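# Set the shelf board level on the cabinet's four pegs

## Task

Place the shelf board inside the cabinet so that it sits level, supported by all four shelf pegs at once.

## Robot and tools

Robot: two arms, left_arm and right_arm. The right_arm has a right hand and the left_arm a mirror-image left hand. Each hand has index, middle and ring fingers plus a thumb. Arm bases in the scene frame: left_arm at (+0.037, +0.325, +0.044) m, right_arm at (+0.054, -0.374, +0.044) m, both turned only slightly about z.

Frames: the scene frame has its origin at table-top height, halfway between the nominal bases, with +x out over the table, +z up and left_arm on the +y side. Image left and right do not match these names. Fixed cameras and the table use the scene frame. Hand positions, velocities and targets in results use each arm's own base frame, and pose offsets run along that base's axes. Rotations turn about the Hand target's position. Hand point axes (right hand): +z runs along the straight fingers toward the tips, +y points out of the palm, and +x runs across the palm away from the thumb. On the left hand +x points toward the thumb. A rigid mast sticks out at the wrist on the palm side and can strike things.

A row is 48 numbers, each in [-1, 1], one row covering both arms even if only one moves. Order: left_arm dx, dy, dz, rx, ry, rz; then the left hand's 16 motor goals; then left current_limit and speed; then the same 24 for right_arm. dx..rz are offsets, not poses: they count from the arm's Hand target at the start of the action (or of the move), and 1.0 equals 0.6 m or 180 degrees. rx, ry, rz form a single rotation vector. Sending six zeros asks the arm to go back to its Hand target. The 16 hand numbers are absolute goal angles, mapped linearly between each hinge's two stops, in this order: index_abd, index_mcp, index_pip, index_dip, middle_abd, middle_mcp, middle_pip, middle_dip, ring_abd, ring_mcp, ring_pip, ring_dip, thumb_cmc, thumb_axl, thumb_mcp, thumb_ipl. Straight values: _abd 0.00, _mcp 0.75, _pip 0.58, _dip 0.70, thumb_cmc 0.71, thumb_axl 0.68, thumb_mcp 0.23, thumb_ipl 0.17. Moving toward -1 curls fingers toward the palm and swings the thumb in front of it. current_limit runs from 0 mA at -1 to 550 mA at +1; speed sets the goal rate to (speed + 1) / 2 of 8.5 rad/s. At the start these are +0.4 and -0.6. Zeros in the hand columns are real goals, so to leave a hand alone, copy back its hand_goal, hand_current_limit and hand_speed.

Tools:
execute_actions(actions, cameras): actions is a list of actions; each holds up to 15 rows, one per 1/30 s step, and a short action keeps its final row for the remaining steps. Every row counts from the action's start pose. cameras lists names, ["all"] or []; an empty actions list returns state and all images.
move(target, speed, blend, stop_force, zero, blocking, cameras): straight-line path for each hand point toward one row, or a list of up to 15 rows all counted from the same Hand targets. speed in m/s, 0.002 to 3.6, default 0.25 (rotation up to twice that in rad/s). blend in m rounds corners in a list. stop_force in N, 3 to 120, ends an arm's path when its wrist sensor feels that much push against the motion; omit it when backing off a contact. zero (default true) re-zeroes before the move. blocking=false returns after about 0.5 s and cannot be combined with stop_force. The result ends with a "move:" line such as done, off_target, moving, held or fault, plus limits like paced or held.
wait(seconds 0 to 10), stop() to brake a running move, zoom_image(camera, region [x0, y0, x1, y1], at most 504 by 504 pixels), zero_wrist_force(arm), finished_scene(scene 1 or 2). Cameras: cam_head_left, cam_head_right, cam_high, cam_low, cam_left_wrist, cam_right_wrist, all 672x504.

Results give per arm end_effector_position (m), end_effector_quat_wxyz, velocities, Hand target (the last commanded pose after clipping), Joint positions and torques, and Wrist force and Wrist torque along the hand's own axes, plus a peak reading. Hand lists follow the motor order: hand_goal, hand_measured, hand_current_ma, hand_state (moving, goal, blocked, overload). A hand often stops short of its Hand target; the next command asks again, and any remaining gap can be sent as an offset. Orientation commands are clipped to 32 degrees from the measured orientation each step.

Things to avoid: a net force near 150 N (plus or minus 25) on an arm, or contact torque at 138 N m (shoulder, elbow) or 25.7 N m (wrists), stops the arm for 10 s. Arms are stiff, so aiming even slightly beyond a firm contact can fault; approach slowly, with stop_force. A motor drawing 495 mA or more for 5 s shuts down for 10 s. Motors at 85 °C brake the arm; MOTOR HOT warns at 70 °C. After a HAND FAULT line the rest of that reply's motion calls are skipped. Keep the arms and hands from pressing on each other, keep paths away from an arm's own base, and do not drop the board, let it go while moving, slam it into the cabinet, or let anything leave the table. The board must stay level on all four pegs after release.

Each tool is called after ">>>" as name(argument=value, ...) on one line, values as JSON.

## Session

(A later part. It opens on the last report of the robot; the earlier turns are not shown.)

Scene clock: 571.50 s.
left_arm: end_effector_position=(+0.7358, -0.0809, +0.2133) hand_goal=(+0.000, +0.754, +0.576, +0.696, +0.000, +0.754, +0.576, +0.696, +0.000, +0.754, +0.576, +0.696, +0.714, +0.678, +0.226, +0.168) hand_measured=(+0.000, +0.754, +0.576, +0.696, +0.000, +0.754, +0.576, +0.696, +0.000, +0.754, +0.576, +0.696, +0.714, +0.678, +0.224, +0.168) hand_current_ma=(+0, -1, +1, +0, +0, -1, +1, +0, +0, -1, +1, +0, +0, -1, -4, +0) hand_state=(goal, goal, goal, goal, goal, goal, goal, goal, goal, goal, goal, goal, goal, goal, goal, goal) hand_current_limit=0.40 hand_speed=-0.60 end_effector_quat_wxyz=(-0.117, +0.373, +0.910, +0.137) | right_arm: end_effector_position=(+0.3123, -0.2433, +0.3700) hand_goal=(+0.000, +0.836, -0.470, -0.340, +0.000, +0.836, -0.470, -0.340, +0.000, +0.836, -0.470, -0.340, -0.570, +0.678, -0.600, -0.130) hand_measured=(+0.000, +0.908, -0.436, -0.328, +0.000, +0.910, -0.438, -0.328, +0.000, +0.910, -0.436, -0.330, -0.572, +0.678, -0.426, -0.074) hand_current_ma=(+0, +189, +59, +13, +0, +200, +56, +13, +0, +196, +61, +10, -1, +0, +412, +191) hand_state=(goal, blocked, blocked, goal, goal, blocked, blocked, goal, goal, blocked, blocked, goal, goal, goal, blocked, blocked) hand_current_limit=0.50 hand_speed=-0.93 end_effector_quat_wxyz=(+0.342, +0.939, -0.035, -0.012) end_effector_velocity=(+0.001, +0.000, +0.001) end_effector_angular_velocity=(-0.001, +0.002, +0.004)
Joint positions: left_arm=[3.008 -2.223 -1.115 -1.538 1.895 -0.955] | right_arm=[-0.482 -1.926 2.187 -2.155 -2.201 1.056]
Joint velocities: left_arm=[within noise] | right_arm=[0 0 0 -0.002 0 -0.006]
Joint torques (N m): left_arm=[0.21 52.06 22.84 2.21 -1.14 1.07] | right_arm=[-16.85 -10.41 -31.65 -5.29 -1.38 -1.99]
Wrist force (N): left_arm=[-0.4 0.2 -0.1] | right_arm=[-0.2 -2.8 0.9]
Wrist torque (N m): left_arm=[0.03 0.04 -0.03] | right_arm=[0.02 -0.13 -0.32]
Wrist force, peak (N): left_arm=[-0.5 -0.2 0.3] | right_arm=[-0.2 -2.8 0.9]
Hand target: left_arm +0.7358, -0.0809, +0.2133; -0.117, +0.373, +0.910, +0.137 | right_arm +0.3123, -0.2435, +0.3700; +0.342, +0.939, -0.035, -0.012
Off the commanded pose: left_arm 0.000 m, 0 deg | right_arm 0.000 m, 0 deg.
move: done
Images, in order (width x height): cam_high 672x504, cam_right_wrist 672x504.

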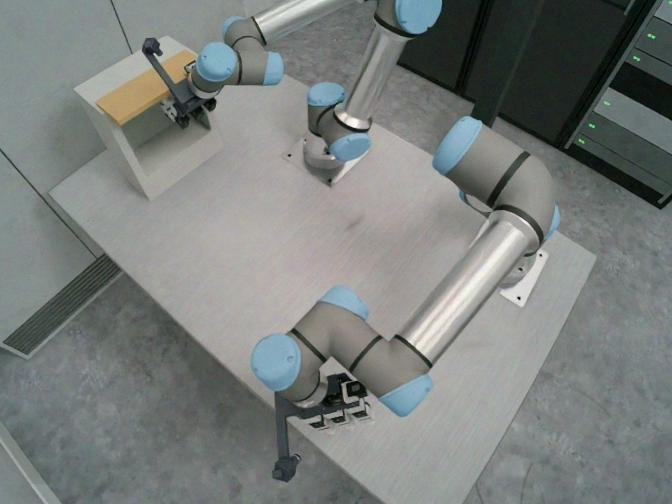

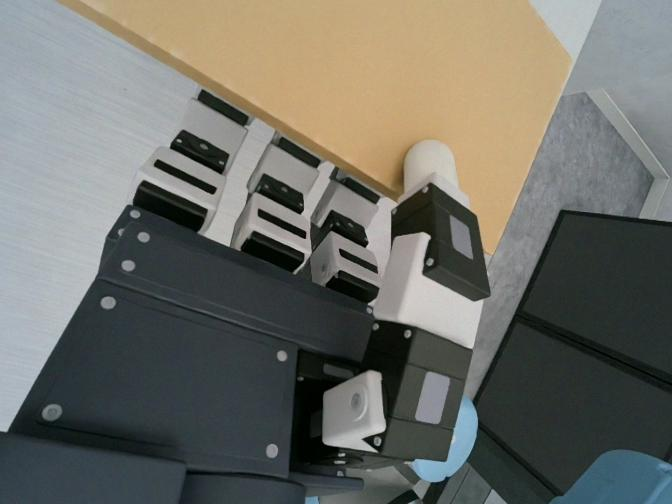

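>>> move(target=[0,0,0,0,0,0,0,0.754,0.576,0.696,0,0.754,0.576,0.696,0,0.754,0.576,0.696,0.714,0.678,0.226,0.168,0.4,-0.6,0,0,0,0,0,0,0,0.875,-0.445,-0.332,0,0.875,-0.445,-0.332,0,0.875,-0.445,-0.332,-0.571,0.678,-0.435,-0.085,0.5,-0.93], speed=0.05)

>>> execute_actions(actions=[[[0,0,0,0,0,0,0,0.754,0.576,0.696,0,0.754,0.576,0.696,0,0.754,0.576,0.696,0.714,0.678,0.226,0.168,0.4,-0.6,0,0,0,0,0,0,0,0.875,-0.445,-0.332,0,0.875,-0.445,-0.332,0,0.825,-0.355,-0.295,-0.571,0.678,-0.435,-0.085,0.5,-0.9]],[[0,0,0,0,0,0,0,0.754,0.576,0.696,0,0.754,0.576,0.696,0,0.754,0.576,0.696,0.714,0.678,0.226,0.168,0.4,-0.6,0,0,0,0,0,0,0,0.875,-0.445,-0.332,0,0.875,-0.445,-0.332,0,0.772,-0.262,-0.257,-0.571,0.678,-0.435,-0.085,0.5,-0.9]],[[0,0,0,0,0,0,0,0.754,0.576,0.696,0,0.754,0.576,0.696,0,0.754,0.576,0.696,0.714,0.678,0.226,0.168,0.4,-0.6,0,0,0,0,0,0,0,0.875,-0.445,-0.332,0,0.875,-0.445,-0.332,0,0.718,-0.168,-0.218,-0.571,0.678,-0.435,-0.085,0.5,-0.9]],[[0,0,0,0,0,0,0,0.754,0.576,0.696,0,0.754,0.576,0.696,0,0.754,0.576,0.696,0.714,0.678,0.226,0.168,0.4,-0.6,0,0,0,0,0,0,0,0.875,-0.445,-0.332,0,0.875,-0.445,-0.332,0,0.665,-0.075,-0.18,-0.571,0.678,-0.435,-0.085,0.5,-0.9]]])

>>> execute_actions(actions=[[[0,0,0,0,0,0,0,0.754,0.576,0.696,0,0.754,0.576,0.696,0,0.754,0.576,0.696,0.714,0.678,0.226,0.168,0.4,-0.6,0,0,0,0,0,0,0,0.875,-0.445,-0.332,0,0.825,-0.355,-0.295,0,0.665,-0.075,-0.18,-0.571,0.678,-0.435,-0.085,0.5,-0.9]],[[0,0,0,0,0,0,0,0.754,0.576,0.696,0,0.754,0.576,0.696,0,0.754,0.576,0.696,0.714,0.678,0.226,0.168,0.4,-0.6,0,0,0,0,0,0,0,0.875,-0.445,-0.332,0,0.772,-0.262,-0.257,0,0.665,-0.075,-0.18,-0.571,0.678,-0.435,-0.085,0.5,-0.9]],[[0,0,0,0,0,0,0,0.754,0.576,0.696,0,0.754,0.576,0.696,0,0.754,0.576,0.696,0.714,0.678,0.226,0.168,0.4,-0.6,0,0,0,0,0,0,0,0.875,-0.445,-0.332,0,0.718,-0.168,-0.218,0,0.665,-0.075,-0.18,-0.571,0.678,-0.435,-0.085,0.5,-0.9]],[[0,0,0,0,0,0,0,0.754,0.576,0.696,0,0.754,0.576,0.696,0,0.754,0.576,0.696,0.714,0.678,0.226,0.168,0.4,-0.6,0,0,0,0,0,0,0,0.875,-0.445,-0.332,0,0.665,-0.075,-0.18,0,0.665,-0.075,-0.18,-0.571,0.678,-0.435,-0.085,0.5,-0.9]]], cameras=["cam_right_wrist","cam_high"])

Scene clock: 586.40 s.
left_arm: end_effector_position=(+0.7358, -0.0809, +0.2133) hand_goal=(+0.000, +0.754, +0.576, +0.696, +0.000, +0.754, +0.576, +0.696, +0.000, +0.754, +0.576, +0.696, +0.714, +0.678, +0.226, +0.168) hand_measured=(+0.000, +0.754, +0.576, +0.696, +0.000, +0.754, +0.576, +0.696, +0.000, +0.754, +0.576, +0.696, +0.714, +0.678, +0.224, +0.168) hand_current_ma=(+0, -1, +1, +0, +0, -1, +1, +0, +0, -1, +1, +0, +0, -1, -4, +0) hand_state=(goal, goal, goal, goal, goal, goal, goal, goal, goal, goal, goal, goal, goal, goal, goal, goal) hand_current_limit=0.40 hand_speed=-0.60 end_effector_quat_wxyz=(-0.117, +0.373, +0.910, +0.137) | right_arm: end_effector_position=(+0.3123, -0.2435, +0.3700) hand_goal=(+0.000, +0.876, -0.444, -0.332, +0.000, +0.876, -0.444, -0.332, +0.000, +0.876, -0.444, -0.332, -0.570, +0.678, -0.434, -0.084) hand_measured=(+0.000, +0.908, -0.428, -0.332, +0.000, +0.910, -0.430, -0.328, +0.000, +0.910, -0.428, -0.330, -0.572, +0.678, -0.424, -0.068) hand_current_ma=(+0, +57, +19, +0, +0, +65, +15, +2, +0, +62, +19, +2, -1, +0, +26, +32) hand_state=(goal, blocked, goal, goal, goal, blocked, goal, goal, goal, blocked, goal, goal, goal, goal, moving, goal) hand_current_limit=0.50 hand_speed=-0.93 end_effector_quat_wxyz=(+0.342, +0.939, -0.035, -0.012)
Joint positions: left_arm=[3.008 -2.223 -1.115 -1.538 1.895 -0.955] | right_arm=[-0.482 -1.926 2.187 -2.155 -2.201 1.056]
Joint torques (N m): left_arm=[0.77 52.28 22.69 2.04 -1.1 0.92] | right_arm=[-15.42 -3.93 -16.95 -5.1 0 -1.83]
Wrist force (N): left_arm=[-0.2 0.3 0.1] | right_arm=[0.0 -2.5 0.4]
Wrist torque (N m): left_arm=[0.02 0.02 -0.02] | right_arm=[0.03 -0.09 -0.16]
Wrist force, peak (N): left_arm=[-0.3 0.6 0.3] | right_arm=[0.3 -3.1 0.6]
Hand target: left_arm +0.7358, -0.0809, +0.2133; -0.117, +0.373, +0.910, +0.137 | right_arm +0.3123, -0.2435, +0.3700; +0.342, +0.939, -0.035, -0.012
Off the commanded pose: left_arm 0.000 m, 0 deg | right_arm 0.000 m, 0 deg.
move: done

Scene clock: 588.60 s.
left_arm: end_effector_position=(+0.7358, -0.0809, +0.2133) hand_goal=(+0.000, +0.754, +0.576, +0.696, +0.000, +0.754, +0.576, +0.696, +0.000, +0.754, +0.576, +0.696, +0.714, +0.678, +0.226, +0.168) hand_measured=(+0.000, +0.754, +0.576, +0.696, +0.000, +0.754, +0.576, +0.696, +0.000, +0.754, +0.576, +0.696, +0.714, +0.678, +0.224, +0.168) hand_current_ma=(+0, -1, +1, +0, +0, -1, +1, +0, +0, -1, +1, +0, +0, -1, -4, +0) hand_state=(goal, goal, goal, goal, goal, goal, goal, goal, goal, goal, goal, goal, goal, goal, goal, goal) hand_current_limit=0.40 hand_speed=-0.60 end_effector_quat_wxyz=(-0.117, +0.373, +0.910, +0.137) | right_arm: end_effector_position=(+0.3123, -0.2435, +0.3700) hand_goal=(+0.000, +0.876, -0.444, -0.332, +0.000, +0.876, -0.444, -0.332, +0.000, +0.666, -0.074, -0.180, -0.570, +0.678, -0.434, -0.084) hand_measured=(+0.000, +0.908, -0.428, -0.330, +0.000, +0.910, -0.430, -0.328, +0.000, +0.694, -0.072, -0.184, -0.572, +0.676, -0.420, -0.068) hand_current_ma=(+0, +57, +19, +0, +0, +62, +15, +2, +0, +49, +1, -3, -1, -1, +22, +28) hand_state=(goal, blocked, goal, goal, goal, blocked, goal, goal, goal, blocked, goal, goal, goal, goal, goal, goal) hand_current_limit=0.50 hand_speed=-0.90 end_effector_quat_wxyz=(+0.342, +0.939, -0.035, -0.012)
Joint positions: left_arm=[3.008 -2.223 -1.115 -1.538 1.895 -0.955] | right_arm=[-0.482 -1.926 2.187 -2.155 -2.201 1.056]
Joint torques (N m): left_arm=[-0.09 52.73 23.04 2.15 -1.18 1] | right_arm=[-14.65 -5.33 -17.25 -4.03 -0.88 -1.62]
Wrist force (N): left_arm=[0.2 0.2 0.1] | right_arm=[0.0 -2.4 0.7]
Wrist torque (N m): left_arm=[0.01 -0.03 0.01] | right_arm=[0.06 0.06 -0.14]
Wrist force, peak (N): left_arm=[-0.2 0.6 0.1] | right_arm=[0.2 -2.8 0.8]
Hand target: left_arm +0.7358, -0.0809, +0.2133; -0.117, +0.373, +0.910, +0.137 | right_arm +0.3123, -0.2435, +0.3700; +0.342, +0.939, -0.035, -0.012
Off the commanded pose: left_arm 0.000 m, 0 deg | right_arm 0.000 m, 0 deg.

Scene clock: 590.80 s.
left_arm: end_effector_position=(+0.7358, -0.0809, +0.2133) hand_goal=(+0.000, +0.754, +0.576, +0.696, +0.000, +0.754, +0.576, +0.696, +0.000, +0.754, +0.576, +0.696, +0.714, +0.678, +0.226, +0.168) hand_measured=(+0.000, +0.754, +0.576, +0.696, +0.000, +0.754, +0.576, +0.696, +0.000, +0.754, +0.576, +0.696, +0.714, +0.678, +0.224, +0.168) hand_current_ma=(+0, -1, +1, +0, +0, -1, +1, +0, +0, -1, +1, +0, +0, -1, -4, +0) hand_state=(goal, goal, goal, goal, goal, goal, goal, goal, goal, goal, goal, goal, goal, goal, goal, goal) hand_current_limit=0.40 hand_speed=-0.60 end_effector_quat_wxyz=(-0.117, +0.373, +0.910, +0.137) | right_arm: end_effector_position=(+0.3123, -0.2435, +0.3700) hand_goal=(+0.000, +0.876, -0.444, -0.332, +0.000, +0.666, -0.074, -0.180, +0.000, +0.666, -0.074, -0.180, -0.570, +0.678, -0.434, -0.084) hand_measured=(+0.000, +0.908, -0.426, -0.330, +0.000, +0.696, -0.072, -0.184, +0.000, +0.694, -0.070, -0.182, -0.572, +0.676, -0.420, -0.070) hand_current_ma=(+0, +57, +22, +1, +0, +55, +1, -2, +0, +47, +3, -1, -1, -1, +22, +24) hand_state=(goal, blocked, goal, goal, goal, blocked, goal, goal, goal, blocked, goal, goal, goal, goal, goal, goal) hand_current_limit=0.50 hand_speed=-0.90 end_effector_quat_wxyz=(+0.342, +0.939, -0.035, -0.012)
Joint positions: left_arm=[3.008 -2.223 -1.115 -1.538 1.895 -0.955] | right_arm=[-0.482 -1.926 2.187 -2.155 -2.201 1.056]
Joint torques (N m): left_arm=[0.33 52.1 22.75 2.1 -1.05 1.07] | right_arm=[-12.75 -6.86 -16.62 -2.96 -1.62 -1.41]
Wrist force (N): left_arm=[-0.4 0.2 -0.1] | right_arm=[-0.2 -2.7 0.4]
Wrist torque (N m): left_arm=[0.02 0.05 -0.03] | right_arm=[0.09 0.08 -0.16]
Wrist force, peak (N): left_arm=[-0.5 0.2 0.4] | right_arm=[0.0 -3.0 0.8]
Hand target: left_arm +0.7358, -0.0809, +0.2133; -0.117, +0.373, +0.910, +0.137 | right_arm +0.3123, -0.2435, +0.3700; +0.342, +0.939, -0.035, -0.012
Off the commanded pose: left_arm 0.000 m, 0 deg | right_arm 0.000 m, 0 deg.
Images, in order (width x height): cam_high 672x504, cam_right_wrist 672x504.

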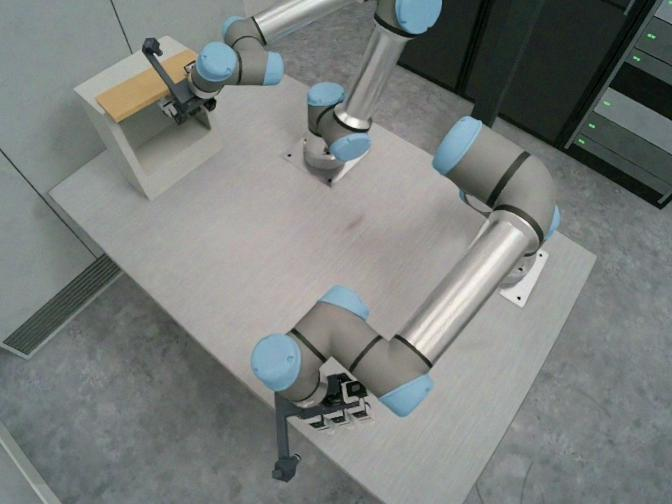

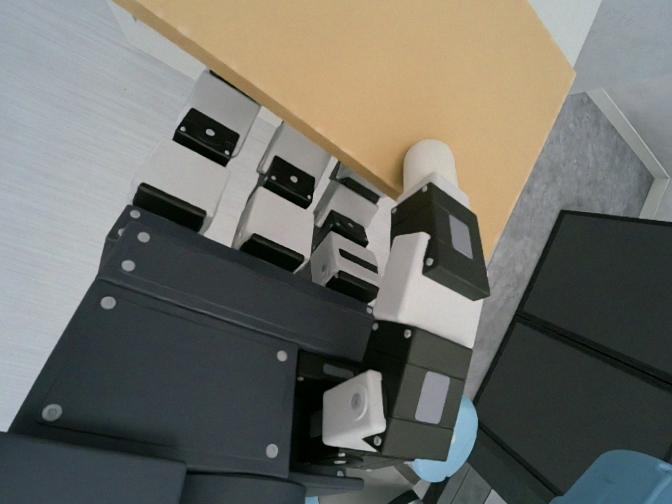

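>>> execute_actions(actions=[[[0,0,0,0,0,0,0,0.754,0.576,0.696,0,0.754,0.576,0.696,0,0.754,0.576,0.696,0.714,0.678,0.226,0.168,0.4,-0.6,0,0,0,0,0,0,0,0.825,-0.355,-0.295,0,0.665,-0.075,-0.18,0,0.665,-0.075,-0.18,-0.571,0.678,-0.435,-0.085,0.5,-0.9]],[[0,0,0,0,0,0,0,0.754,0.576,0.696,0,0.754,0.576,0.696,0,0.754,0.576,0.696,0.714,0.678,0.226,0.168,0.4,-0.6,0,0,0,0,0,0,0,0.772,-0.262,-0.257,0,0.665,-0.075,-0.18,0,0.665,-0.075,-0.18,-0.571,0.678,-0.435,-0.085,0.5,-0.9]],[[0,0,0,0,0,0,0,0.754,0.576,0.696,0,0.754,0.576,0.696,0,0.754,0.576,0.696,0.714,0.678,0.226,0.168,0.4,-0.6,0,0,0,0,0,0,0,0.718,-0.168,-0.218,0,0.665,-0.075,-0.18,0,0.665,-0.075,-0.18,-0.571,0.678,-0.435,-0.085,0.5,-0.9]],[[0,0,0,0,0,0,0,0.754,0.576,0.696,0,0.754,0.576,0.696,0,0.754,0.576,0.696,0.714,0.678,0.226,0.168,0.4,-0.6,0,0,0,0,0,0,0,0.665,-0.075,-0.18,0,0.665,-0.075,-0.18,0,0.665,-0.075,-0.18,-0.571,0.678,-0.435,-0.085,0.5,-0.9]],[[0,0,0,0,0,0,0,0.754,0.576,0.696,0,0.754,0.576,0.696,0,0.754,0.576,0.696,0.714,0.678,0.226,0.168,0.4,-0.6,0,0,0,0,0,0,0,0.665,-0.075,-0.18,0,0.665,-0.075,-0.18,0,0.665,-0.075,-0.18,-0.571,0.678,-0.465,-0.09,0.5,-0.9]]])

>>> move(target=[0,0,0,0,0,0,0,0.754,0.576,0.696,0,0.754,0.576,0.696,0,0.754,0.576,0.696,0.714,0.678,0.226,0.168,0.4,-0.6,0.0018,0.0249,0,0,0,0,0,0.665,-0.075,-0.18,0,0.665,-0.075,-0.18,0,0.665,-0.075,-0.18,-0.571,0.678,-0.465,-0.09,0.5,-0.9], speed=0.02, cameras=["cam_right_wrist","cam_high"])

>>> zoom_image(camera="cam_high", region=[60, 20, 240, 155])

Scene clock: 603.50 s.
left_arm: end_effector_position=(+0.7358, -0.0809, +0.2133) hand_goal=(+0.000, +0.754, +0.576, +0.696, +0.000, +0.754, +0.576, +0.696, +0.000, +0.754, +0.576, +0.696, +0.714, +0.678, +0.226, +0.168) hand_measured=(+0.000, +0.754, +0.576, +0.696, +0.000, +0.754, +0.576, +0.696, +0.000, +0.754, +0.576, +0.696, +0.714, +0.678, +0.224, +0.168) hand_current_ma=(+0, -1, +1, +0, +0, -1, +1, +0, +0, -1, +1, +0, +0, -1, -4, +0) hand_state=(goal, goal, goal, goal, goal, goal, goal, goal, goal, goal, goal, goal, goal, goal, goal, goal) hand_current_limit=0.40 hand_speed=-0.60 end_effector_quat_wxyz=(-0.117, +0.373, +0.910, +0.137) | right_arm: end_effector_position=(+0.3123, -0.2435, +0.3700) hand_goal=(+0.000, +0.666, -0.074, -0.180, +0.000, +0.666, -0.074, -0.180, +0.000, +0.666, -0.074, -0.180, -0.570, +0.678, -0.464, -0.090) hand_measured=(+0.000, +0.700, -0.066, -0.184, +0.000, +0.696, -0.060, -0.178, +0.000, +0.694, -0.058, -0.174, -0.572, +0.676, -0.432, -0.076) hand_current_ma=(+0, +64, +7, -2, +0, +54, +15, +1, +0, +50, +18, +4, -1, +0, +78, +23) hand_state=(goal, blocked, goal, goal, goal, blocked, goal, goal, goal, blocked, goal, goal, goal, goal, blocked, goal) hand_current_limit=0.50 hand_speed=-0.90 end_effector_quat_wxyz=(+0.342, +0.939, -0.035, -0.012)
Joint positions: left_arm=[3.008 -2.223 -1.115 -1.538 1.895 -0.955] | right_arm=[-0.482 -1.926 2.187 -2.155 -2.201 1.056]
Joint torques (N m): left_arm=[-0.23 52.43 23.03 2.11 -1.2 1.07] | right_arm=[-10.63 -9.42 -17.53 -1.68 -3.01 -0.63]
Wrist force (N): left_arm=[-0.2 0.0 0.0] | right_arm=[-0.1 -3.1 1.1]
Wrist torque (N m): left_arm=[0.00 0.03 -0.02] | right_arm=[0.15 -0.06 -0.20]
Wrist force, peak (N): left_arm=[-0.6 -0.1 0.1] | right_arm=[-0.2 -3.3 1.3]
Hand target: left_arm +0.7358, -0.0809, +0.2133; -0.117, +0.373, +0.910, +0.137 | right_arm +0.3123, -0.2435, +0.3700; +0.342, +0.939, -0.035, -0.012
Off the commanded pose: left_arm 0.000 m, 0 deg | right_arm 0.000 m, 0 deg.

Scene clock: 604.53 s.
left_arm: end_effector_position=(+0.7358, -0.0809, +0.2133) hand_goal=(+0.000, +0.754, +0.576, +0.696, +0.000, +0.754, +0.576, +0.696, +0.000, +0.754, +0.576, +0.696, +0.714, +0.678, +0.226, +0.168) hand_measured=(+0.000, +0.754, +0.576, +0.696, +0.000, +0.754, +0.576, +0.696, +0.000, +0.754, +0.576, +0.696, +0.714, +0.678, +0.224, +0.168) hand_current_ma=(+0, -1, +1, +0, +0, -1, +1, +0, +0, -1, +1, +0, +0, -1, -4, +0) hand_state=(goal, goal, goal, goal, goal, goal, goal, goal, goal, goal, goal, goal, goal, goal, goal, goal) hand_current_limit=0.40 hand_speed=-0.60 end_effector_quat_wxyz=(-0.117, +0.373, +0.910, +0.137) | right_arm: end_effector_position=(+0.3134, -0.2284, +0.3700) hand_goal=(+0.000, +0.666, -0.074, -0.180, +0.000, +0.666, -0.074, -0.180, +0.000, +0.666, -0.074, -0.180, -0.570, +0.678, -0.464, -0.090) hand_measured=(+0.000, +0.700, -0.066, -0.182, +0.000, +0.696, -0.060, -0.178, +0.000, +0.694, -0.058, -0.174, -0.572, +0.676, -0.434, -0.076) hand_current_ma=(+0, +64, +8, -2, +0, +54, +16, +2, +0, +50, +20, +5, -1, +0, +73, +23) hand_state=(goal, blocked, goal, goal, goal, blocked, goal, goal, goal, blocked, goal, goal, goal, goal, blocked, goal) hand_current_limit=0.50 hand_speed=-0.90 end_effector_quat_wxyz=(+0.342, +0.939, -0.035, -0.012)
Joint positions: left_arm=[3.008 -2.223 -1.115 -1.538 1.895 -0.955] | right_arm=[-0.439 -1.93 2.182 -2.116 -2.214 1.107]
Joint torques (N m): left_arm=[0.64 51.63 22.96 2.15 -1.08 1.14] | right_arm=[-15.54 -12.31 -30.59 -5.36 -1.68 -1.75]
Wrist force (N): left_arm=[-0.2 0.1 0.0] | right_arm=[-0.2 -3.1 1.2]
Wrist torque (N m): left_arm=[0.01 0.03 -0.02] | right_arm=[0.12 -0.06 -0.22]
Wrist force, peak (N): left_arm=[-0.1 0.3 0.5] | right_arm=[0.0 -3.3 1.1]
Hand target: left_arm +0.7358, -0.0809, +0.2133; -0.117, +0.373, +0.910, +0.137 | right_arm +0.3134, -0.2285, +0.3700; +0.342, +0.939, -0.035, -0.012
Off the commanded pose: left_arm 0.000 m, 0 deg | right_arm 0.000 m, 0 deg.
move: done
Images, in order (width x height): cam_high 672x504, cam_right_wrist 672x504.

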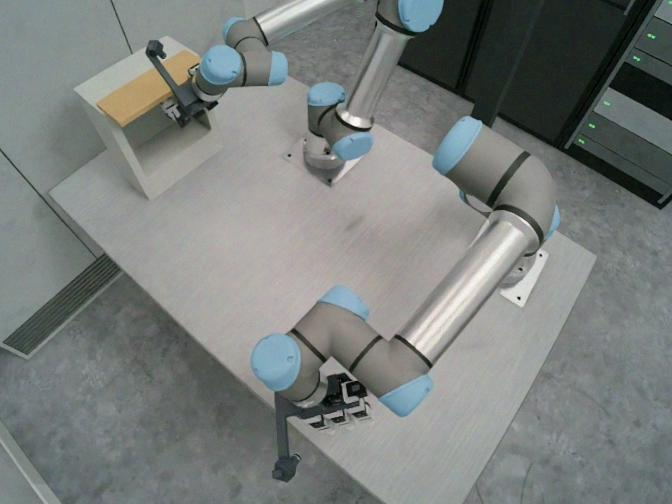

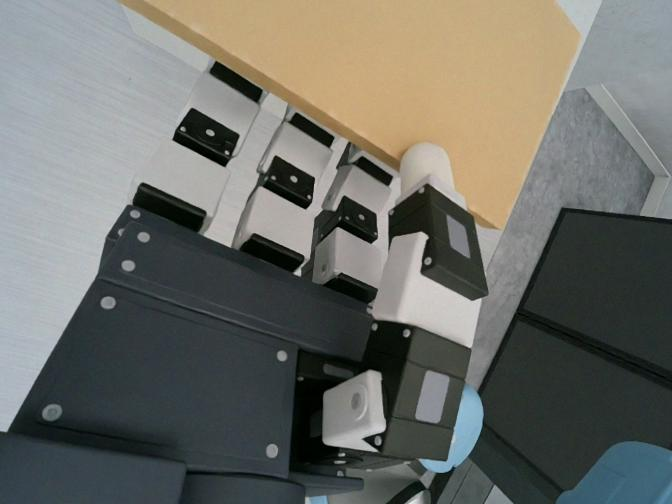

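Scaled by 2.800 from the camera's 672x504 image, which has a finer 960x720 frame.

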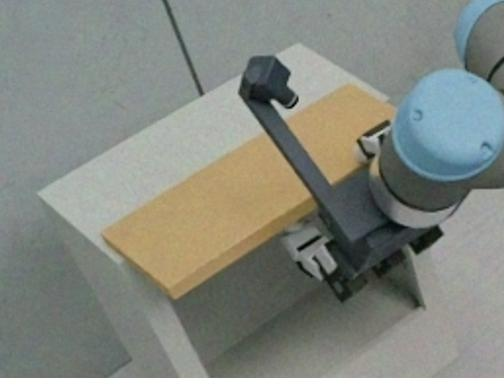

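>>> execute_actions(actions=[[[0,0,0,0,0,0,0,0.754,0.576,0.696,0,0.754,0.576,0.696,0,0.754,0.576,0.696,0.714,0.678,0.226,0.168,0.4,-0.6,0,0,0,0,0,0,0,0.68,-0.075,-0.18,0,0.68,-0.075,-0.18,0,0.68,-0.075,-0.18,-0.571,0.678,-0.435,-0.078,0.5,-0.93]]])

>>> move(target=[0,0,0,0,0,0,0,0.754,0.576,0.696,0,0.754,0.576,0.696,0,0.754,0.576,0.696,0.714,0.678,0.226,0.168,0.4,-0.6,-0.0017,-0.0233,0,0,0,0,0,0.68,-0.075,-0.18,0,0.68,-0.075,-0.18,0,0.68,-0.075,-0.18,-0.571,0.678,-0.435,-0.078,0.5,-0.93], speed=0.02, cameras=["cam_right_wrist"])

Scene clock: 612.77 s.
left_arm: end_effector_position=(+0.7358, -0.0809, +0.2133) hand_goal=(+0.000, +0.754, +0.576, +0.696, +0.000, +0.754, +0.576, +0.696, +0.000, +0.754, +0.576, +0.696, +0.714, +0.678, +0.226, +0.168) hand_measured=(+0.000, +0.754, +0.576, +0.696, +0.000, +0.754, +0.576, +0.696, +0.000, +0.754, +0.576, +0.696, +0.714, +0.678, +0.224, +0.168) hand_current_ma=(+0, -1, +1, +0, +0, -1, +1, +0, +0, -1, +1, +0, +0, -1, -4, +0) hand_state=(goal, goal, goal, goal, goal, goal, goal, goal, goal, goal, goal, goal, goal, goal, goal, goal) hand_current_limit=0.40 hand_speed=-0.60 end_effector_quat_wxyz=(-0.117, +0.373, +0.910, +0.137) | right_arm: end_effector_position=(+0.3134, -0.2285, +0.3700) hand_goal=(+0.000, +0.680, -0.074, -0.180, +0.000, +0.680, -0.074, -0.180, +0.000, +0.680, -0.074, -0.180, -0.570, +0.678, -0.434, -0.078) hand_measured=(+0.000, +0.702, -0.064, -0.182, +0.000, +0.700, -0.060, -0.178, +0.000, +0.700, -0.058, -0.174, -0.572, +0.676, -0.434, -0.076) hand_current_ma=(+0, +35, +9, -1, +0, +31, +16, +2, +0, +29, +20, +5, -1, +0, +0, +2) hand_state=(goal, blocked, goal, goal, goal, blocked, goal, goal, goal, goal, goal, goal, goal, goal, goal, goal) hand_current_limit=0.50 hand_speed=-0.93 end_effector_quat_wxyz=(+0.342, +0.939, -0.035, -0.012)
Joint positions: left_arm=[3.008 -2.223 -1.115 -1.538 1.895 -0.955] | right_arm=[-0.44 -1.93 2.182 -2.116 -2.214 1.107]
Joint torques (N m): left_arm=[0.25 52.38 22.7 2.17 -1.29 1.07] | right_arm=[-15.32 -5 -15.68 -4.71 -0.27 -1.93]
Wrist force (N): left_arm=[-0.1 0.1 0.2] | right_arm=[-0.4 -2.6 0.7]
Wrist torque (N m): left_arm=[0.00 0.01 -0.01] | right_arm=[0.10 -0.01 -0.13]
Wrist force, peak (N): left_arm=[-0.4 0.4 0.3] | right_arm=[0.0 -3.5 1.4]
Hand target: left_arm +0.7358, -0.0809, +0.2133; -0.117, +0.373, +0.910, +0.137 | right_arm +0.3134, -0.2285, +0.3700; +0.342, +0.939, -0.035, -0.012
Off the commanded pose: left_arm 0.000 m, 0 deg | right_arm 0.000 m, 0 deg.

Scene clock: 613.77 s.
left_arm: end_effector_position=(+0.7358, -0.0809, +0.2133) hand_goal=(+0.000, +0.754, +0.576, +0.696, +0.000, +0.754, +0.576, +0.696, +0.000, +0.754, +0.576, +0.696, +0.714, +0.678, +0.226, +0.168) hand_measured=(+0.000, +0.754, +0.576, +0.696, +0.000, +0.754, +0.576, +0.696, +0.000, +0.754, +0.576, +0.696, +0.714, +0.678, +0.224, +0.168) hand_current_ma=(+0, -1, +1, +0, +0, -1, +1, +0, +0, -1, +1, +0, +0, -1, -4, +0) hand_state=(goal, goal, goal, goal, goal, goal, goal, goal, goal, goal, goal, goal, goal, goal, goal, goal) hand_current_limit=0.40 hand_speed=-0.60 end_effector_quat_wxyz=(-0.117, +0.373, +0.910, +0.137) | right_arm: end_effector_position=(+0.3124, -0.2426, +0.3700) hand_goal=(+0.000, +0.680, -0.074, -0.180, +0.000, +0.680, -0.074, -0.180, +0.000, +0.680, -0.074, -0.180, -0.570, +0.678, -0.434, -0.078) hand_measured=(+0.000, +0.702, -0.064, -0.180, +0.000, +0.700, -0.060, -0.178, +0.000, +0.700, -0.058, -0.176, -0.572, +0.676, -0.434, -0.076) hand_current_ma=(+0, +35, +10, +0, +0, +31, +16, +2, +0, +30, +20, +3, -1, +0, +0, +2) hand_state=(goal, blocked, goal, goal, goal, blocked, goal, goal, goal, goal, goal, goal, goal, goal, goal, goal) hand_current_limit=0.50 hand_speed=-0.93 end_effector_quat_wxyz=(+0.342, +0.939, -0.035, -0.012)
Joint positions: left_arm=[3.008 -2.223 -1.115 -1.538 1.895 -0.955] | right_arm=[-0.48 -1.926 2.187 -2.153 -2.202 1.059]
Joint torques (N m): left_arm=[0.2 52.36 22.43 2.14 -1.27 1.14] | right_arm=[14.67 -7.54 -17.58 -1.25 -1.96 1.96]
Wrist force (N): left_arm=[-0.1 0.0 0.2] | right_arm=[0.0 -2.9 0.6]
Wrist torque (N m): left_arm=[-0.02 0.01 -0.01] | right_arm=[0.11 0.03 -0.14]
Wrist force, peak (N): left_arm=[-0.2 0.5 -0.2] | right_arm=[-0.1 -3.2 0.7]
Hand target: left_arm +0.7358, -0.0809, +0.2133; -0.117, +0.373, +0.910, +0.137 | right_arm +0.3124, -0.2425, +0.3700; +0.342, +0.939, -0.035, -0.012
Off the commanded pose: left_arm 0.000 m, 0 deg | right_arm 0.000 m, 0 deg.
move: done
Images, in order (width x height): cam_right_wrist 672x504.

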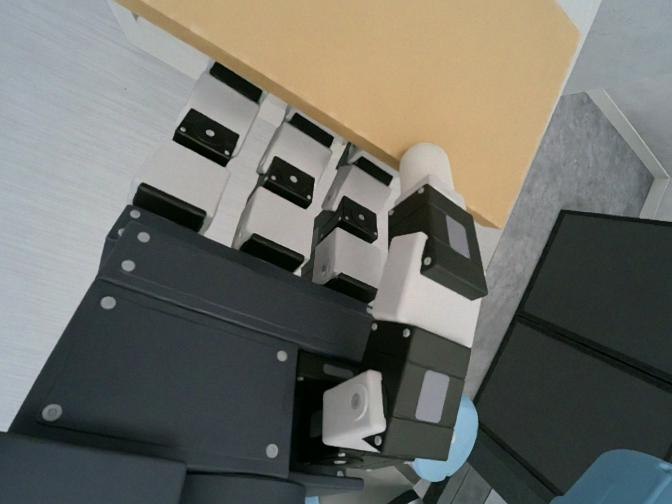

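>>> zoom_image(camera="cam_right_wrist", region=[100, 0, 420, 240])

>>> zoom_image(camera="cam_right_wrist", region=[430, 130, 590, 250])

>>> wait(seconds=0.1, cameras=["cam_high"])

>>> zoom_image(camera="cam_high", region=[60, 20, 240, 155])

Scaled by 1.575 from the camera's 672x504 image, which has a finer 960x720 frame.

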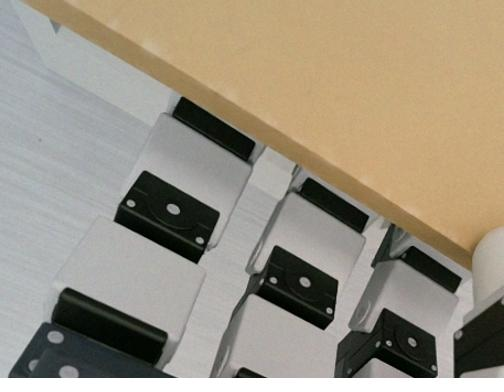

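Scaled by 3.150 from the camera's 672x504 image, which has a finer 960x720 frame.

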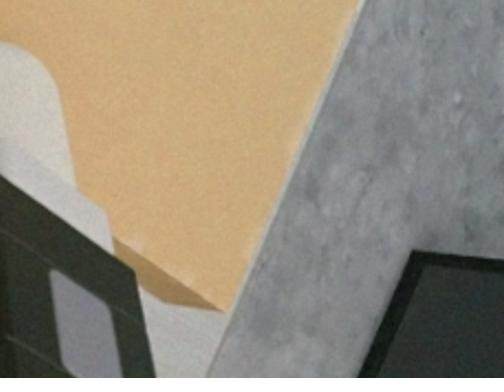

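Scene clock: 621.03 s.
left_arm: end_effector_position=(+0.7358, -0.0809, +0.2133) hand_goal=(+0.000, +0.754, +0.576, +0.696, +0.000, +0.754, +0.576, +0.696, +0.000, +0.754, +0.576, +0.696, +0.714, +0.678, +0.226, +0.168) hand_measured=(+0.000, +0.754, +0.576, +0.696, +0.000, +0.754, +0.576, +0.696, +0.000, +0.754, +0.576, +0.696, +0.714, +0.678, +0.224, +0.168) hand_current_ma=(+0, -1, +1, +0, +0, -1, +1, +0, +0, -1, +1, +0, +0, -1, -4, +0) hand_state=(goal, goal, goal, goal, goal, goal, goal, goal, goal, goal, goal, goal, goal, goal, goal, goal) hand_current_limit=0.40 hand_speed=-0.60 end_effector_quat_wxyz=(-0.117, +0.373, +0.910, +0.137) | right_arm: end_effector_position=(+0.3124, -0.2425, +0.3700) hand_goal=(+0.000, +0.680, -0.074, -0.180, +0.000, +0.680, -0.074, -0.180, +0.000, +0.680, -0.074, -0.180, -0.570, +0.678, -0.434, -0.078) hand_measured=(+0.000, +0.702, -0.064, -0.180, +0.000, +0.700, -0.060, -0.176, +0.000, +0.700, -0.058, -0.176, -0.572, +0.676, -0.434, -0.076) hand_current_ma=(+0, +35, +10, +0, +0, +31, +16, +2, +0, +30, +20, +3, -1, +0, +0, +2) hand_state=(goal, blocked, goal, goal, goal, blocked, goal, goal, goal, goal, goal, goal, goal, goal, goal, goal) hand_current_limit=0.50 hand_speed=-0.93 end_effector_quat_wxyz=(+0.342, +0.939, -0.035, -0.012)
Joint positions: left_arm=[3.008 -2.223 -1.115 -1.538 1.895 -0.955] | right_arm=[-0.48 -1.926 2.187 -2.153 -2.202 1.059]
Joint torques (N m): left_arm=[0.12 52.16 23.11 2.11 -1.33 1.09] | right_arm=[13.53 -15.26 -31.77 -1.25 -3.49 1.64]
Wrist force (N): left_arm=[-0.2 0.1 -0.1] | right_arm=[-0.2 -2.6 0.7]
Wrist torque (N m): left_arm=[0.02 0.02 -0.02] | right_arm=[0.12 0.04 -0.15]
Wrist force, peak (N): left_arm=[-0.5 0.4 -0.1] | right_arm=[-0.1 -2.8 1.0]
Hand target: left_arm +0.7358, -0.0809, +0.2133; -0.117, +0.373, +0.910, +0.137 | right_arm +0.3124, -0.2425, +0.3700; +0.342, +0.939, -0.035, -0.012
Off the commanded pose: left_arm 0.000 m, 0 deg | right_arm 0.000 m, 0 deg.
wait: 0.10 s; at rest from the start
Images, in order (width x height): cam_high 672x504.

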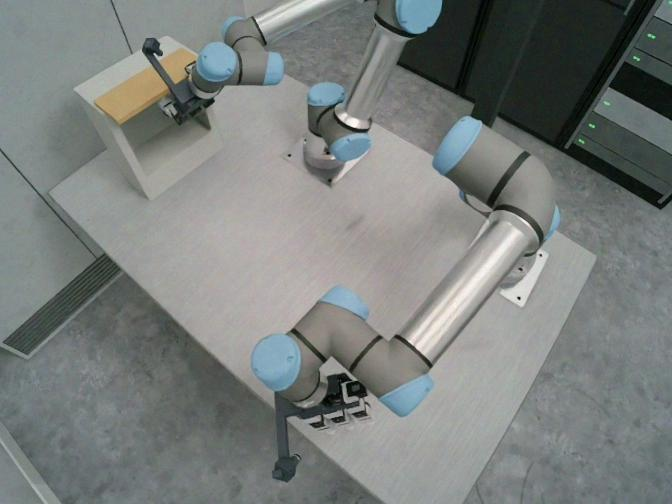

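Scaled by 2.800 from the camera's 672x504 image, which has a finer 960x720 frame.

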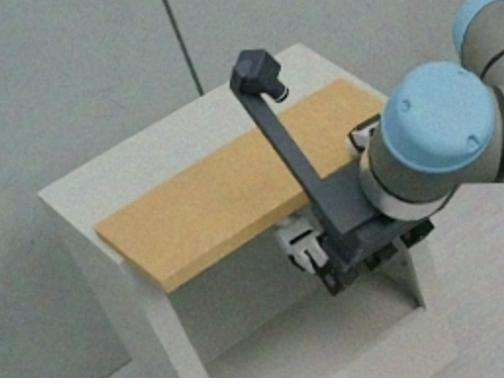

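>>> execute_actions(actions=[])

Scene clock: 640.10 s.
left_arm: end_effector_position=(+0.7358, -0.0809, +0.2133) hand_goal=(+0.000, +0.754, +0.576, +0.696, +0.000, +0.754, +0.576, +0.696, +0.000, +0.754, +0.576, +0.696, +0.714, +0.678, +0.226, +0.168) hand_measured=(+0.000, +0.754, +0.576, +0.696, +0.000, +0.754, +0.576, +0.696, +0.000, +0.754, +0.576, +0.696, +0.714, +0.678, +0.224, +0.168) hand_current_ma=(+0, -1, +1, +0, +0, -1, +1, +0, +0, -1, +1, +0, +0, -1, -4, +0) hand_state=(goal, goal, goal, goal, goal, goal, goal, goal, goal, goal, goal, goal, goal, goal, goal, goal) hand_current_limit=0.40 hand_speed=-0.60 end_effector_quat_wxyz=(-0.117, +0.373, +0.910, +0.137) | right_arm: end_effector_position=(+0.3124, -0.2425, +0.3700) hand_goal=(+0.000, +0.680, -0.074, -0.180, +0.000, +0.680, -0.074, -0.180, +0.000, +0.680, -0.074, -0.180, -0.570, +0.678, -0.434, -0.078) hand_measured=(+0.000, +0.702, -0.064, -0.180, +0.000, +0.700, -0.060, -0.176, +0.000, +0.700, -0.058, -0.176, -0.572, +0.676, -0.434, -0.076) hand_current_ma=(+0, +35, +10, +0, +0, +31, +16, +2, +0, +30, +20, +3, -1, +0, +0, +2) hand_state=(goal, blocked, goal, goal, goal, blocked, goal, goal, goal, goal, goal, goal, goal, goal, goal, goal) hand_current_limit=0.50 hand_speed=-0.93 end_effector_quat_wxyz=(+0.342, +0.939, -0.035, -0.012)
Joint positions: left_arm=[3.008 -2.223 -1.115 -1.538 1.895 -0.955] | right_arm=[-0.48 -1.926 2.187 -2.153 -2.202 1.059]
Joint velocities: within noise
Joint torques (N m): left_arm=[-0.08 51.09 22.85 2.14 -1.45 1.23] | right_arm=[13.23 -15.27 -31.62 -1.28 -3.49 1.28]
Wrist force (N): left_arm=[-0.2 0.2 0.1] | right_arm=[0.0 -2.7 0.8]
Wrist torque (N m): left_arm=[0.01 0.02 -0.01] | right_arm=[0.10 0.00 -0.12]
Wrist force, peak (N): left_arm=[-0.2 0.5 0.4] | right_arm=[-0.3 -2.9 0.9]
Hand target: left_arm +0.7358, -0.0809, +0.2133; -0.117, +0.373, +0.910, +0.137 | right_arm +0.3124, -0.2425, +0.3700; +0.342, +0.939, -0.035, -0.012
Off the commanded pose: left_arm 0.000 m, 0 deg | right_arm 0.000 m, 0 deg.

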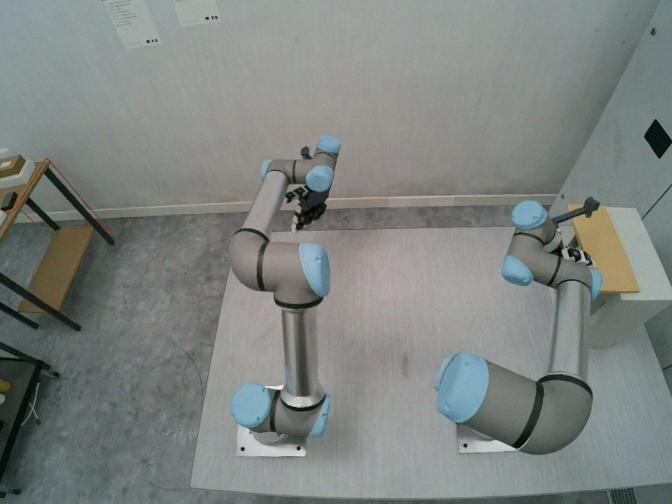

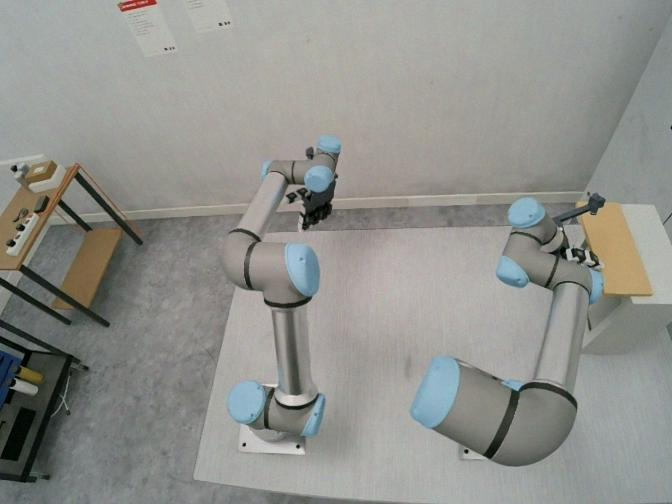

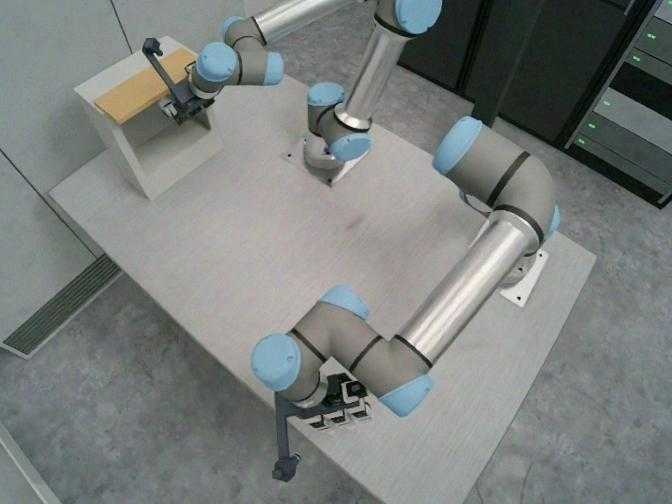

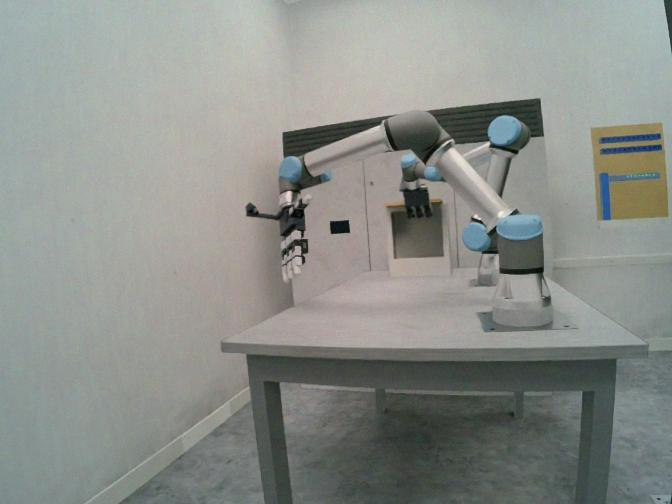

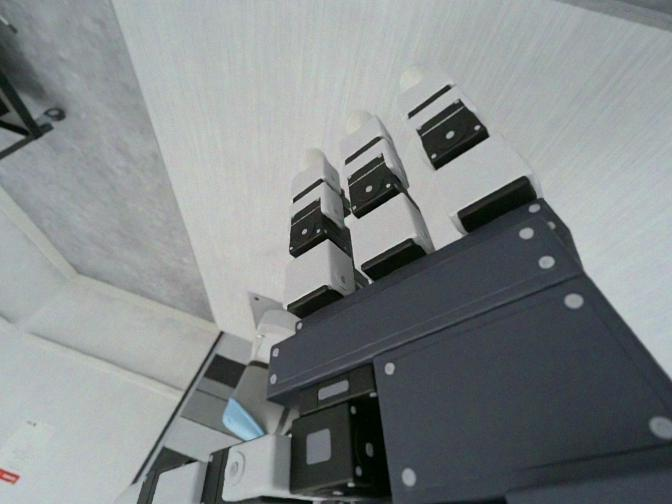

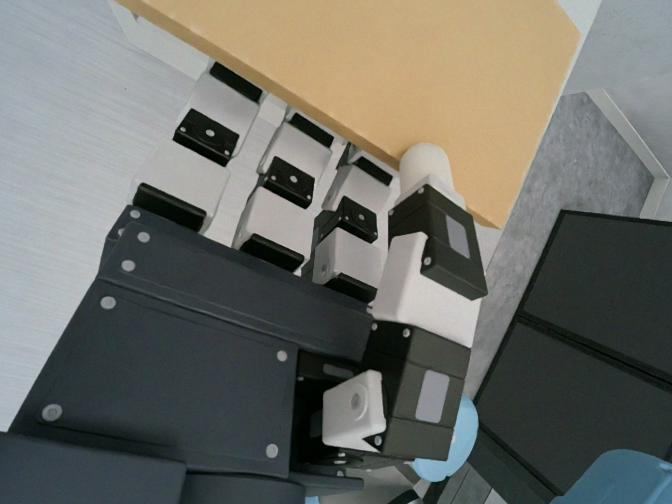

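>>> zoom_image(camera="cam_right_wrist", region=[100, 0, 600, 260])

>>> zoom_image(camera="cam_high", region=[60, 20, 240, 155])

Scaled by 1.008 from the camera's 672x504 image, which has a finer 960x720 frame.

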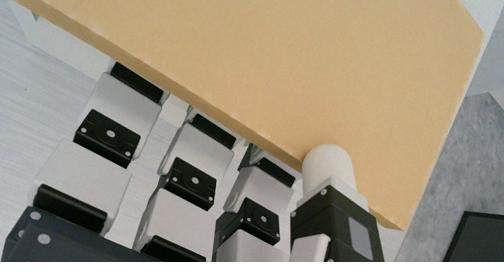

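Scaled by 2.800 from the camera's 672x504 image, which has a finer 960x720 frame.

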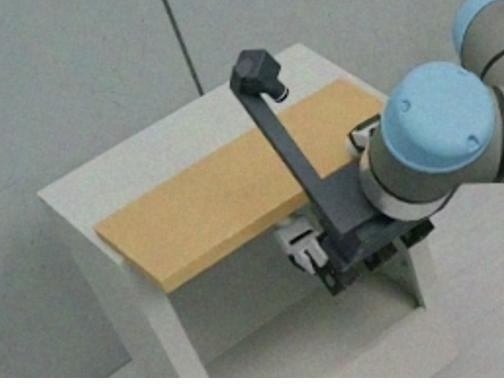

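>>> zoom_image(camera="cam_high", region=[90, 40, 190, 130])

>>> zoom_image(camera="cam_head_right", region=[560, 190, 672, 310])

Scaled by 5.040 from the camera's 672x504 image, which has a finer 960x720 frame.

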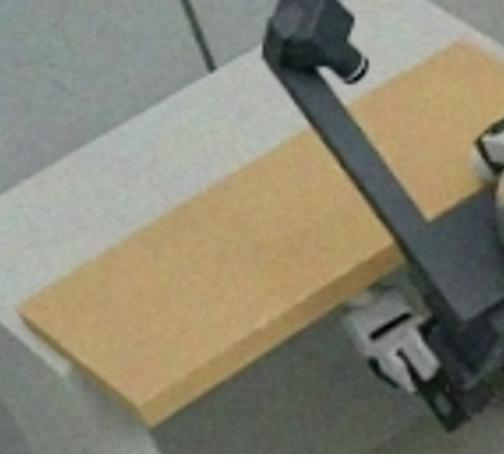

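Scaled by 4.200 from the camera's 672x504 image, which has a finer 960x720 frame.

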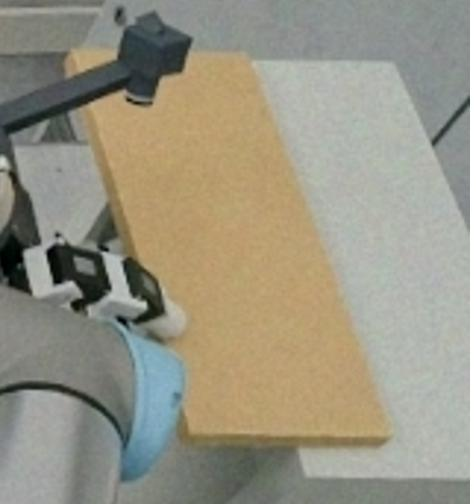

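>>> zoom_image(camera="cam_right_wrist", region=[100, 0, 240, 105])

>>> zoom_image(camera="cam_right_wrist", region=[440, 140, 580, 245])

Scaled by 3.600 from the camera's 672x504 image, which has a finer 960x720 frame.

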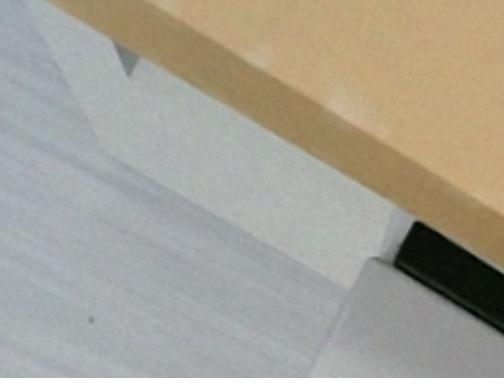

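Scaled by 3.600 from the camera's 672x504 image, which has a finer 960x720 frame.

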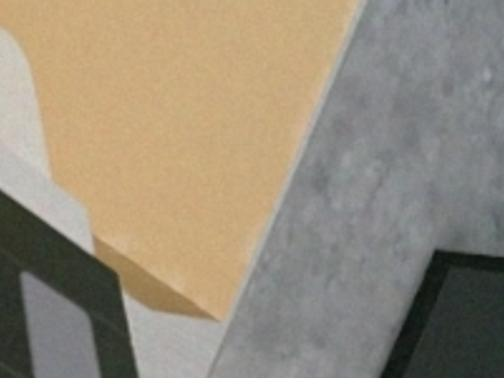

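>>> move(target=[0,0,0,0,0,0,0,0.754,0.576,0.696,0,0.754,0.576,0.696,0,0.754,0.576,0.696,0.714,0.678,0.226,0.168,0.4,-0.6,-0.00134,-0.0183,0,0,0,0,0,0.69,-0.075,-0.18,0,0.69,-0.075,-0.18,0,0.69,-0.075,-0.18,-0.571,0.678,-0.40,-0.05,0.5,-0.93], speed=0.02, cameras=["cam_high","cam_right_wrist"])

>>> zoom_image(camera="cam_high", region=[90, 40, 190, 130])

>>> zoom_image(camera="cam_right_wrist", region=[380, 110, 580, 260])

Scene clock: 729.00 s.
left_arm: end_effector_position=(+0.7358, -0.0809, +0.2133) hand_goal=(+0.000, +0.754, +0.576, +0.696, +0.000, +0.754, +0.576, +0.696, +0.000, +0.754, +0.576, +0.696, +0.714, +0.678, +0.226, +0.168) hand_measured=(+0.000, +0.754, +0.576, +0.696, +0.000, +0.754, +0.576, +0.696, +0.000, +0.754, +0.576, +0.696, +0.714, +0.678, +0.224, +0.168) hand_current_ma=(+0, -1, +1, +0, +0, -1, +1, +0, +0, -1, +1, +0, +0, -1, -4, +0) hand_state=(goal, goal, goal, goal, goal, goal, goal, goal, goal, goal, goal, goal, goal, goal, goal, goal) hand_current_limit=0.40 hand_speed=-0.60 end_effector_quat_wxyz=(-0.117, +0.373, +0.910, +0.137) | right_arm: end_effector_position=(+0.3116, -0.2536, +0.3700) hand_goal=(+0.000, +0.690, -0.074, -0.180, +0.000, +0.690, -0.074, -0.180, +0.000, +0.690, -0.074, -0.180, -0.570, +0.678, -0.400, -0.050) hand_measured=(+0.000, +0.706, -0.064, -0.178, +0.000, +0.706, -0.060, -0.176, +0.000, +0.706, -0.058, -0.178, -0.572, +0.676, -0.410, -0.054) hand_current_ma=(+0, +23, +11, +1, +0, +23, +16, +2, +0, +22, +19, +1, -1, +0, -13, -4) hand_state=(goal, goal, goal, goal, goal, goal, goal, goal, goal, goal, goal, goal, goal, goal, goal, goal) hand_current_limit=0.50 hand_speed=-0.93 end_effector_quat_wxyz=(+0.342, +0.939, -0.035, -0.012) end_effector_velocity=(+0.000, +0.001, +0.000) end_effector_angular_velocity=(+0.001, -0.001, -0.001)
Joint positions: left_arm=[3.008 -2.223 -1.115 -1.538 1.895 -0.955] | right_arm=[-0.511 -1.921 2.189 -2.181 -2.192 1.023]
Joint velocities: left_arm=[within noise] | right_arm=[0.003 0 -0.001 0.003 0 0.005]
Joint torques (N m): left_arm=[0.86 52.45 22.67 2.06 -1.42 1.11] | right_arm=[15.6 -9.33 -16.08 -0.82 -2.18 2.04]
Wrist force (N): left_arm=[-0.3 0.2 0.4] | right_arm=[-0.3 -2.6 0.5]
Wrist torque (N m): left_arm=[0.00 0.04 -0.03] | right_arm=[0.13 0.10 -0.15]
Wrist force, peak (N): left_arm=[-0.3 0.5 0.4] | right_arm=[-0.2 -3.1 0.4]
Hand target: left_arm +0.7358, -0.0809, +0.2133; -0.117, +0.373, +0.910, +0.137 | right_arm +0.3116, -0.2535, +0.3700; +0.342, +0.939, -0.035, -0.012
Off the commanded pose: left_arm 0.000 m, 0 deg | right_arm 0.000 m, 0 deg.
move: done
Images, in order (width x height): cam_high 672x504, cam_right_wrist 672x504.

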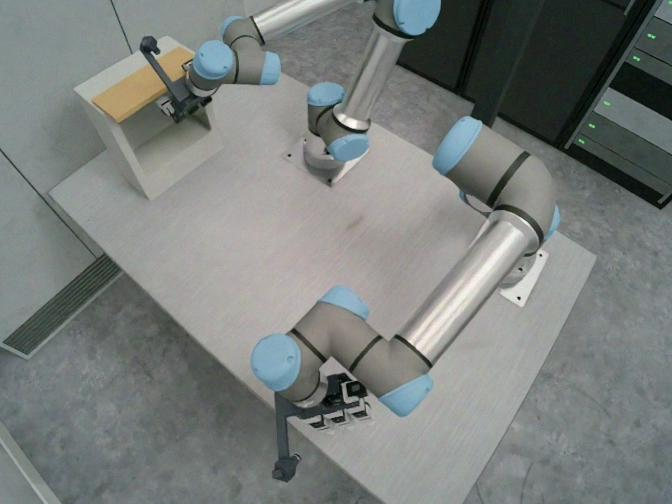

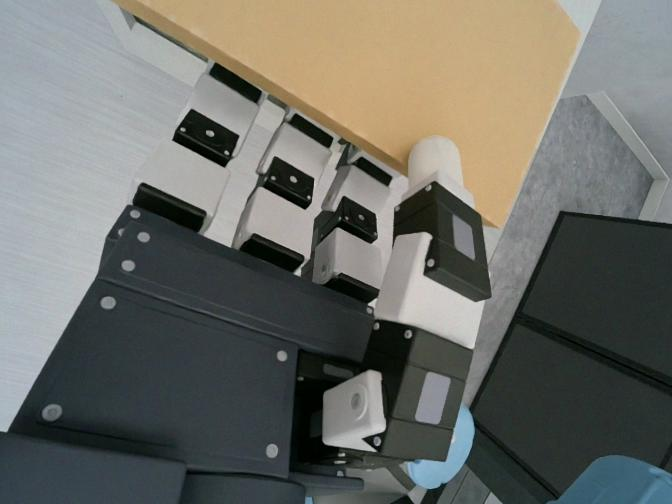

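Scaled by 5.040 from the camera's 672x504 image, which has a finer 960x720 frame.

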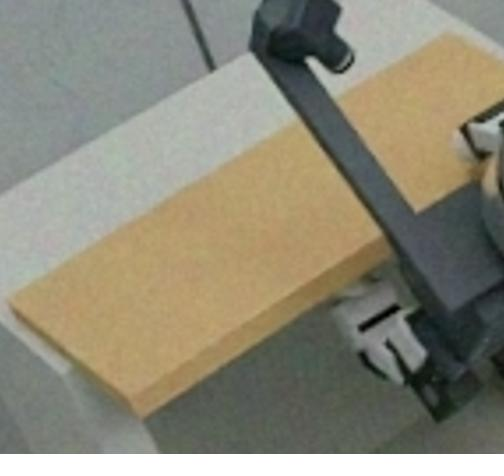

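Scaled by 2.520 from the camera's 672x504 image, which has a finer 960x720 frame.

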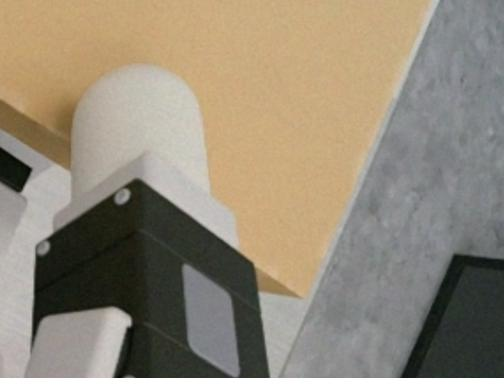

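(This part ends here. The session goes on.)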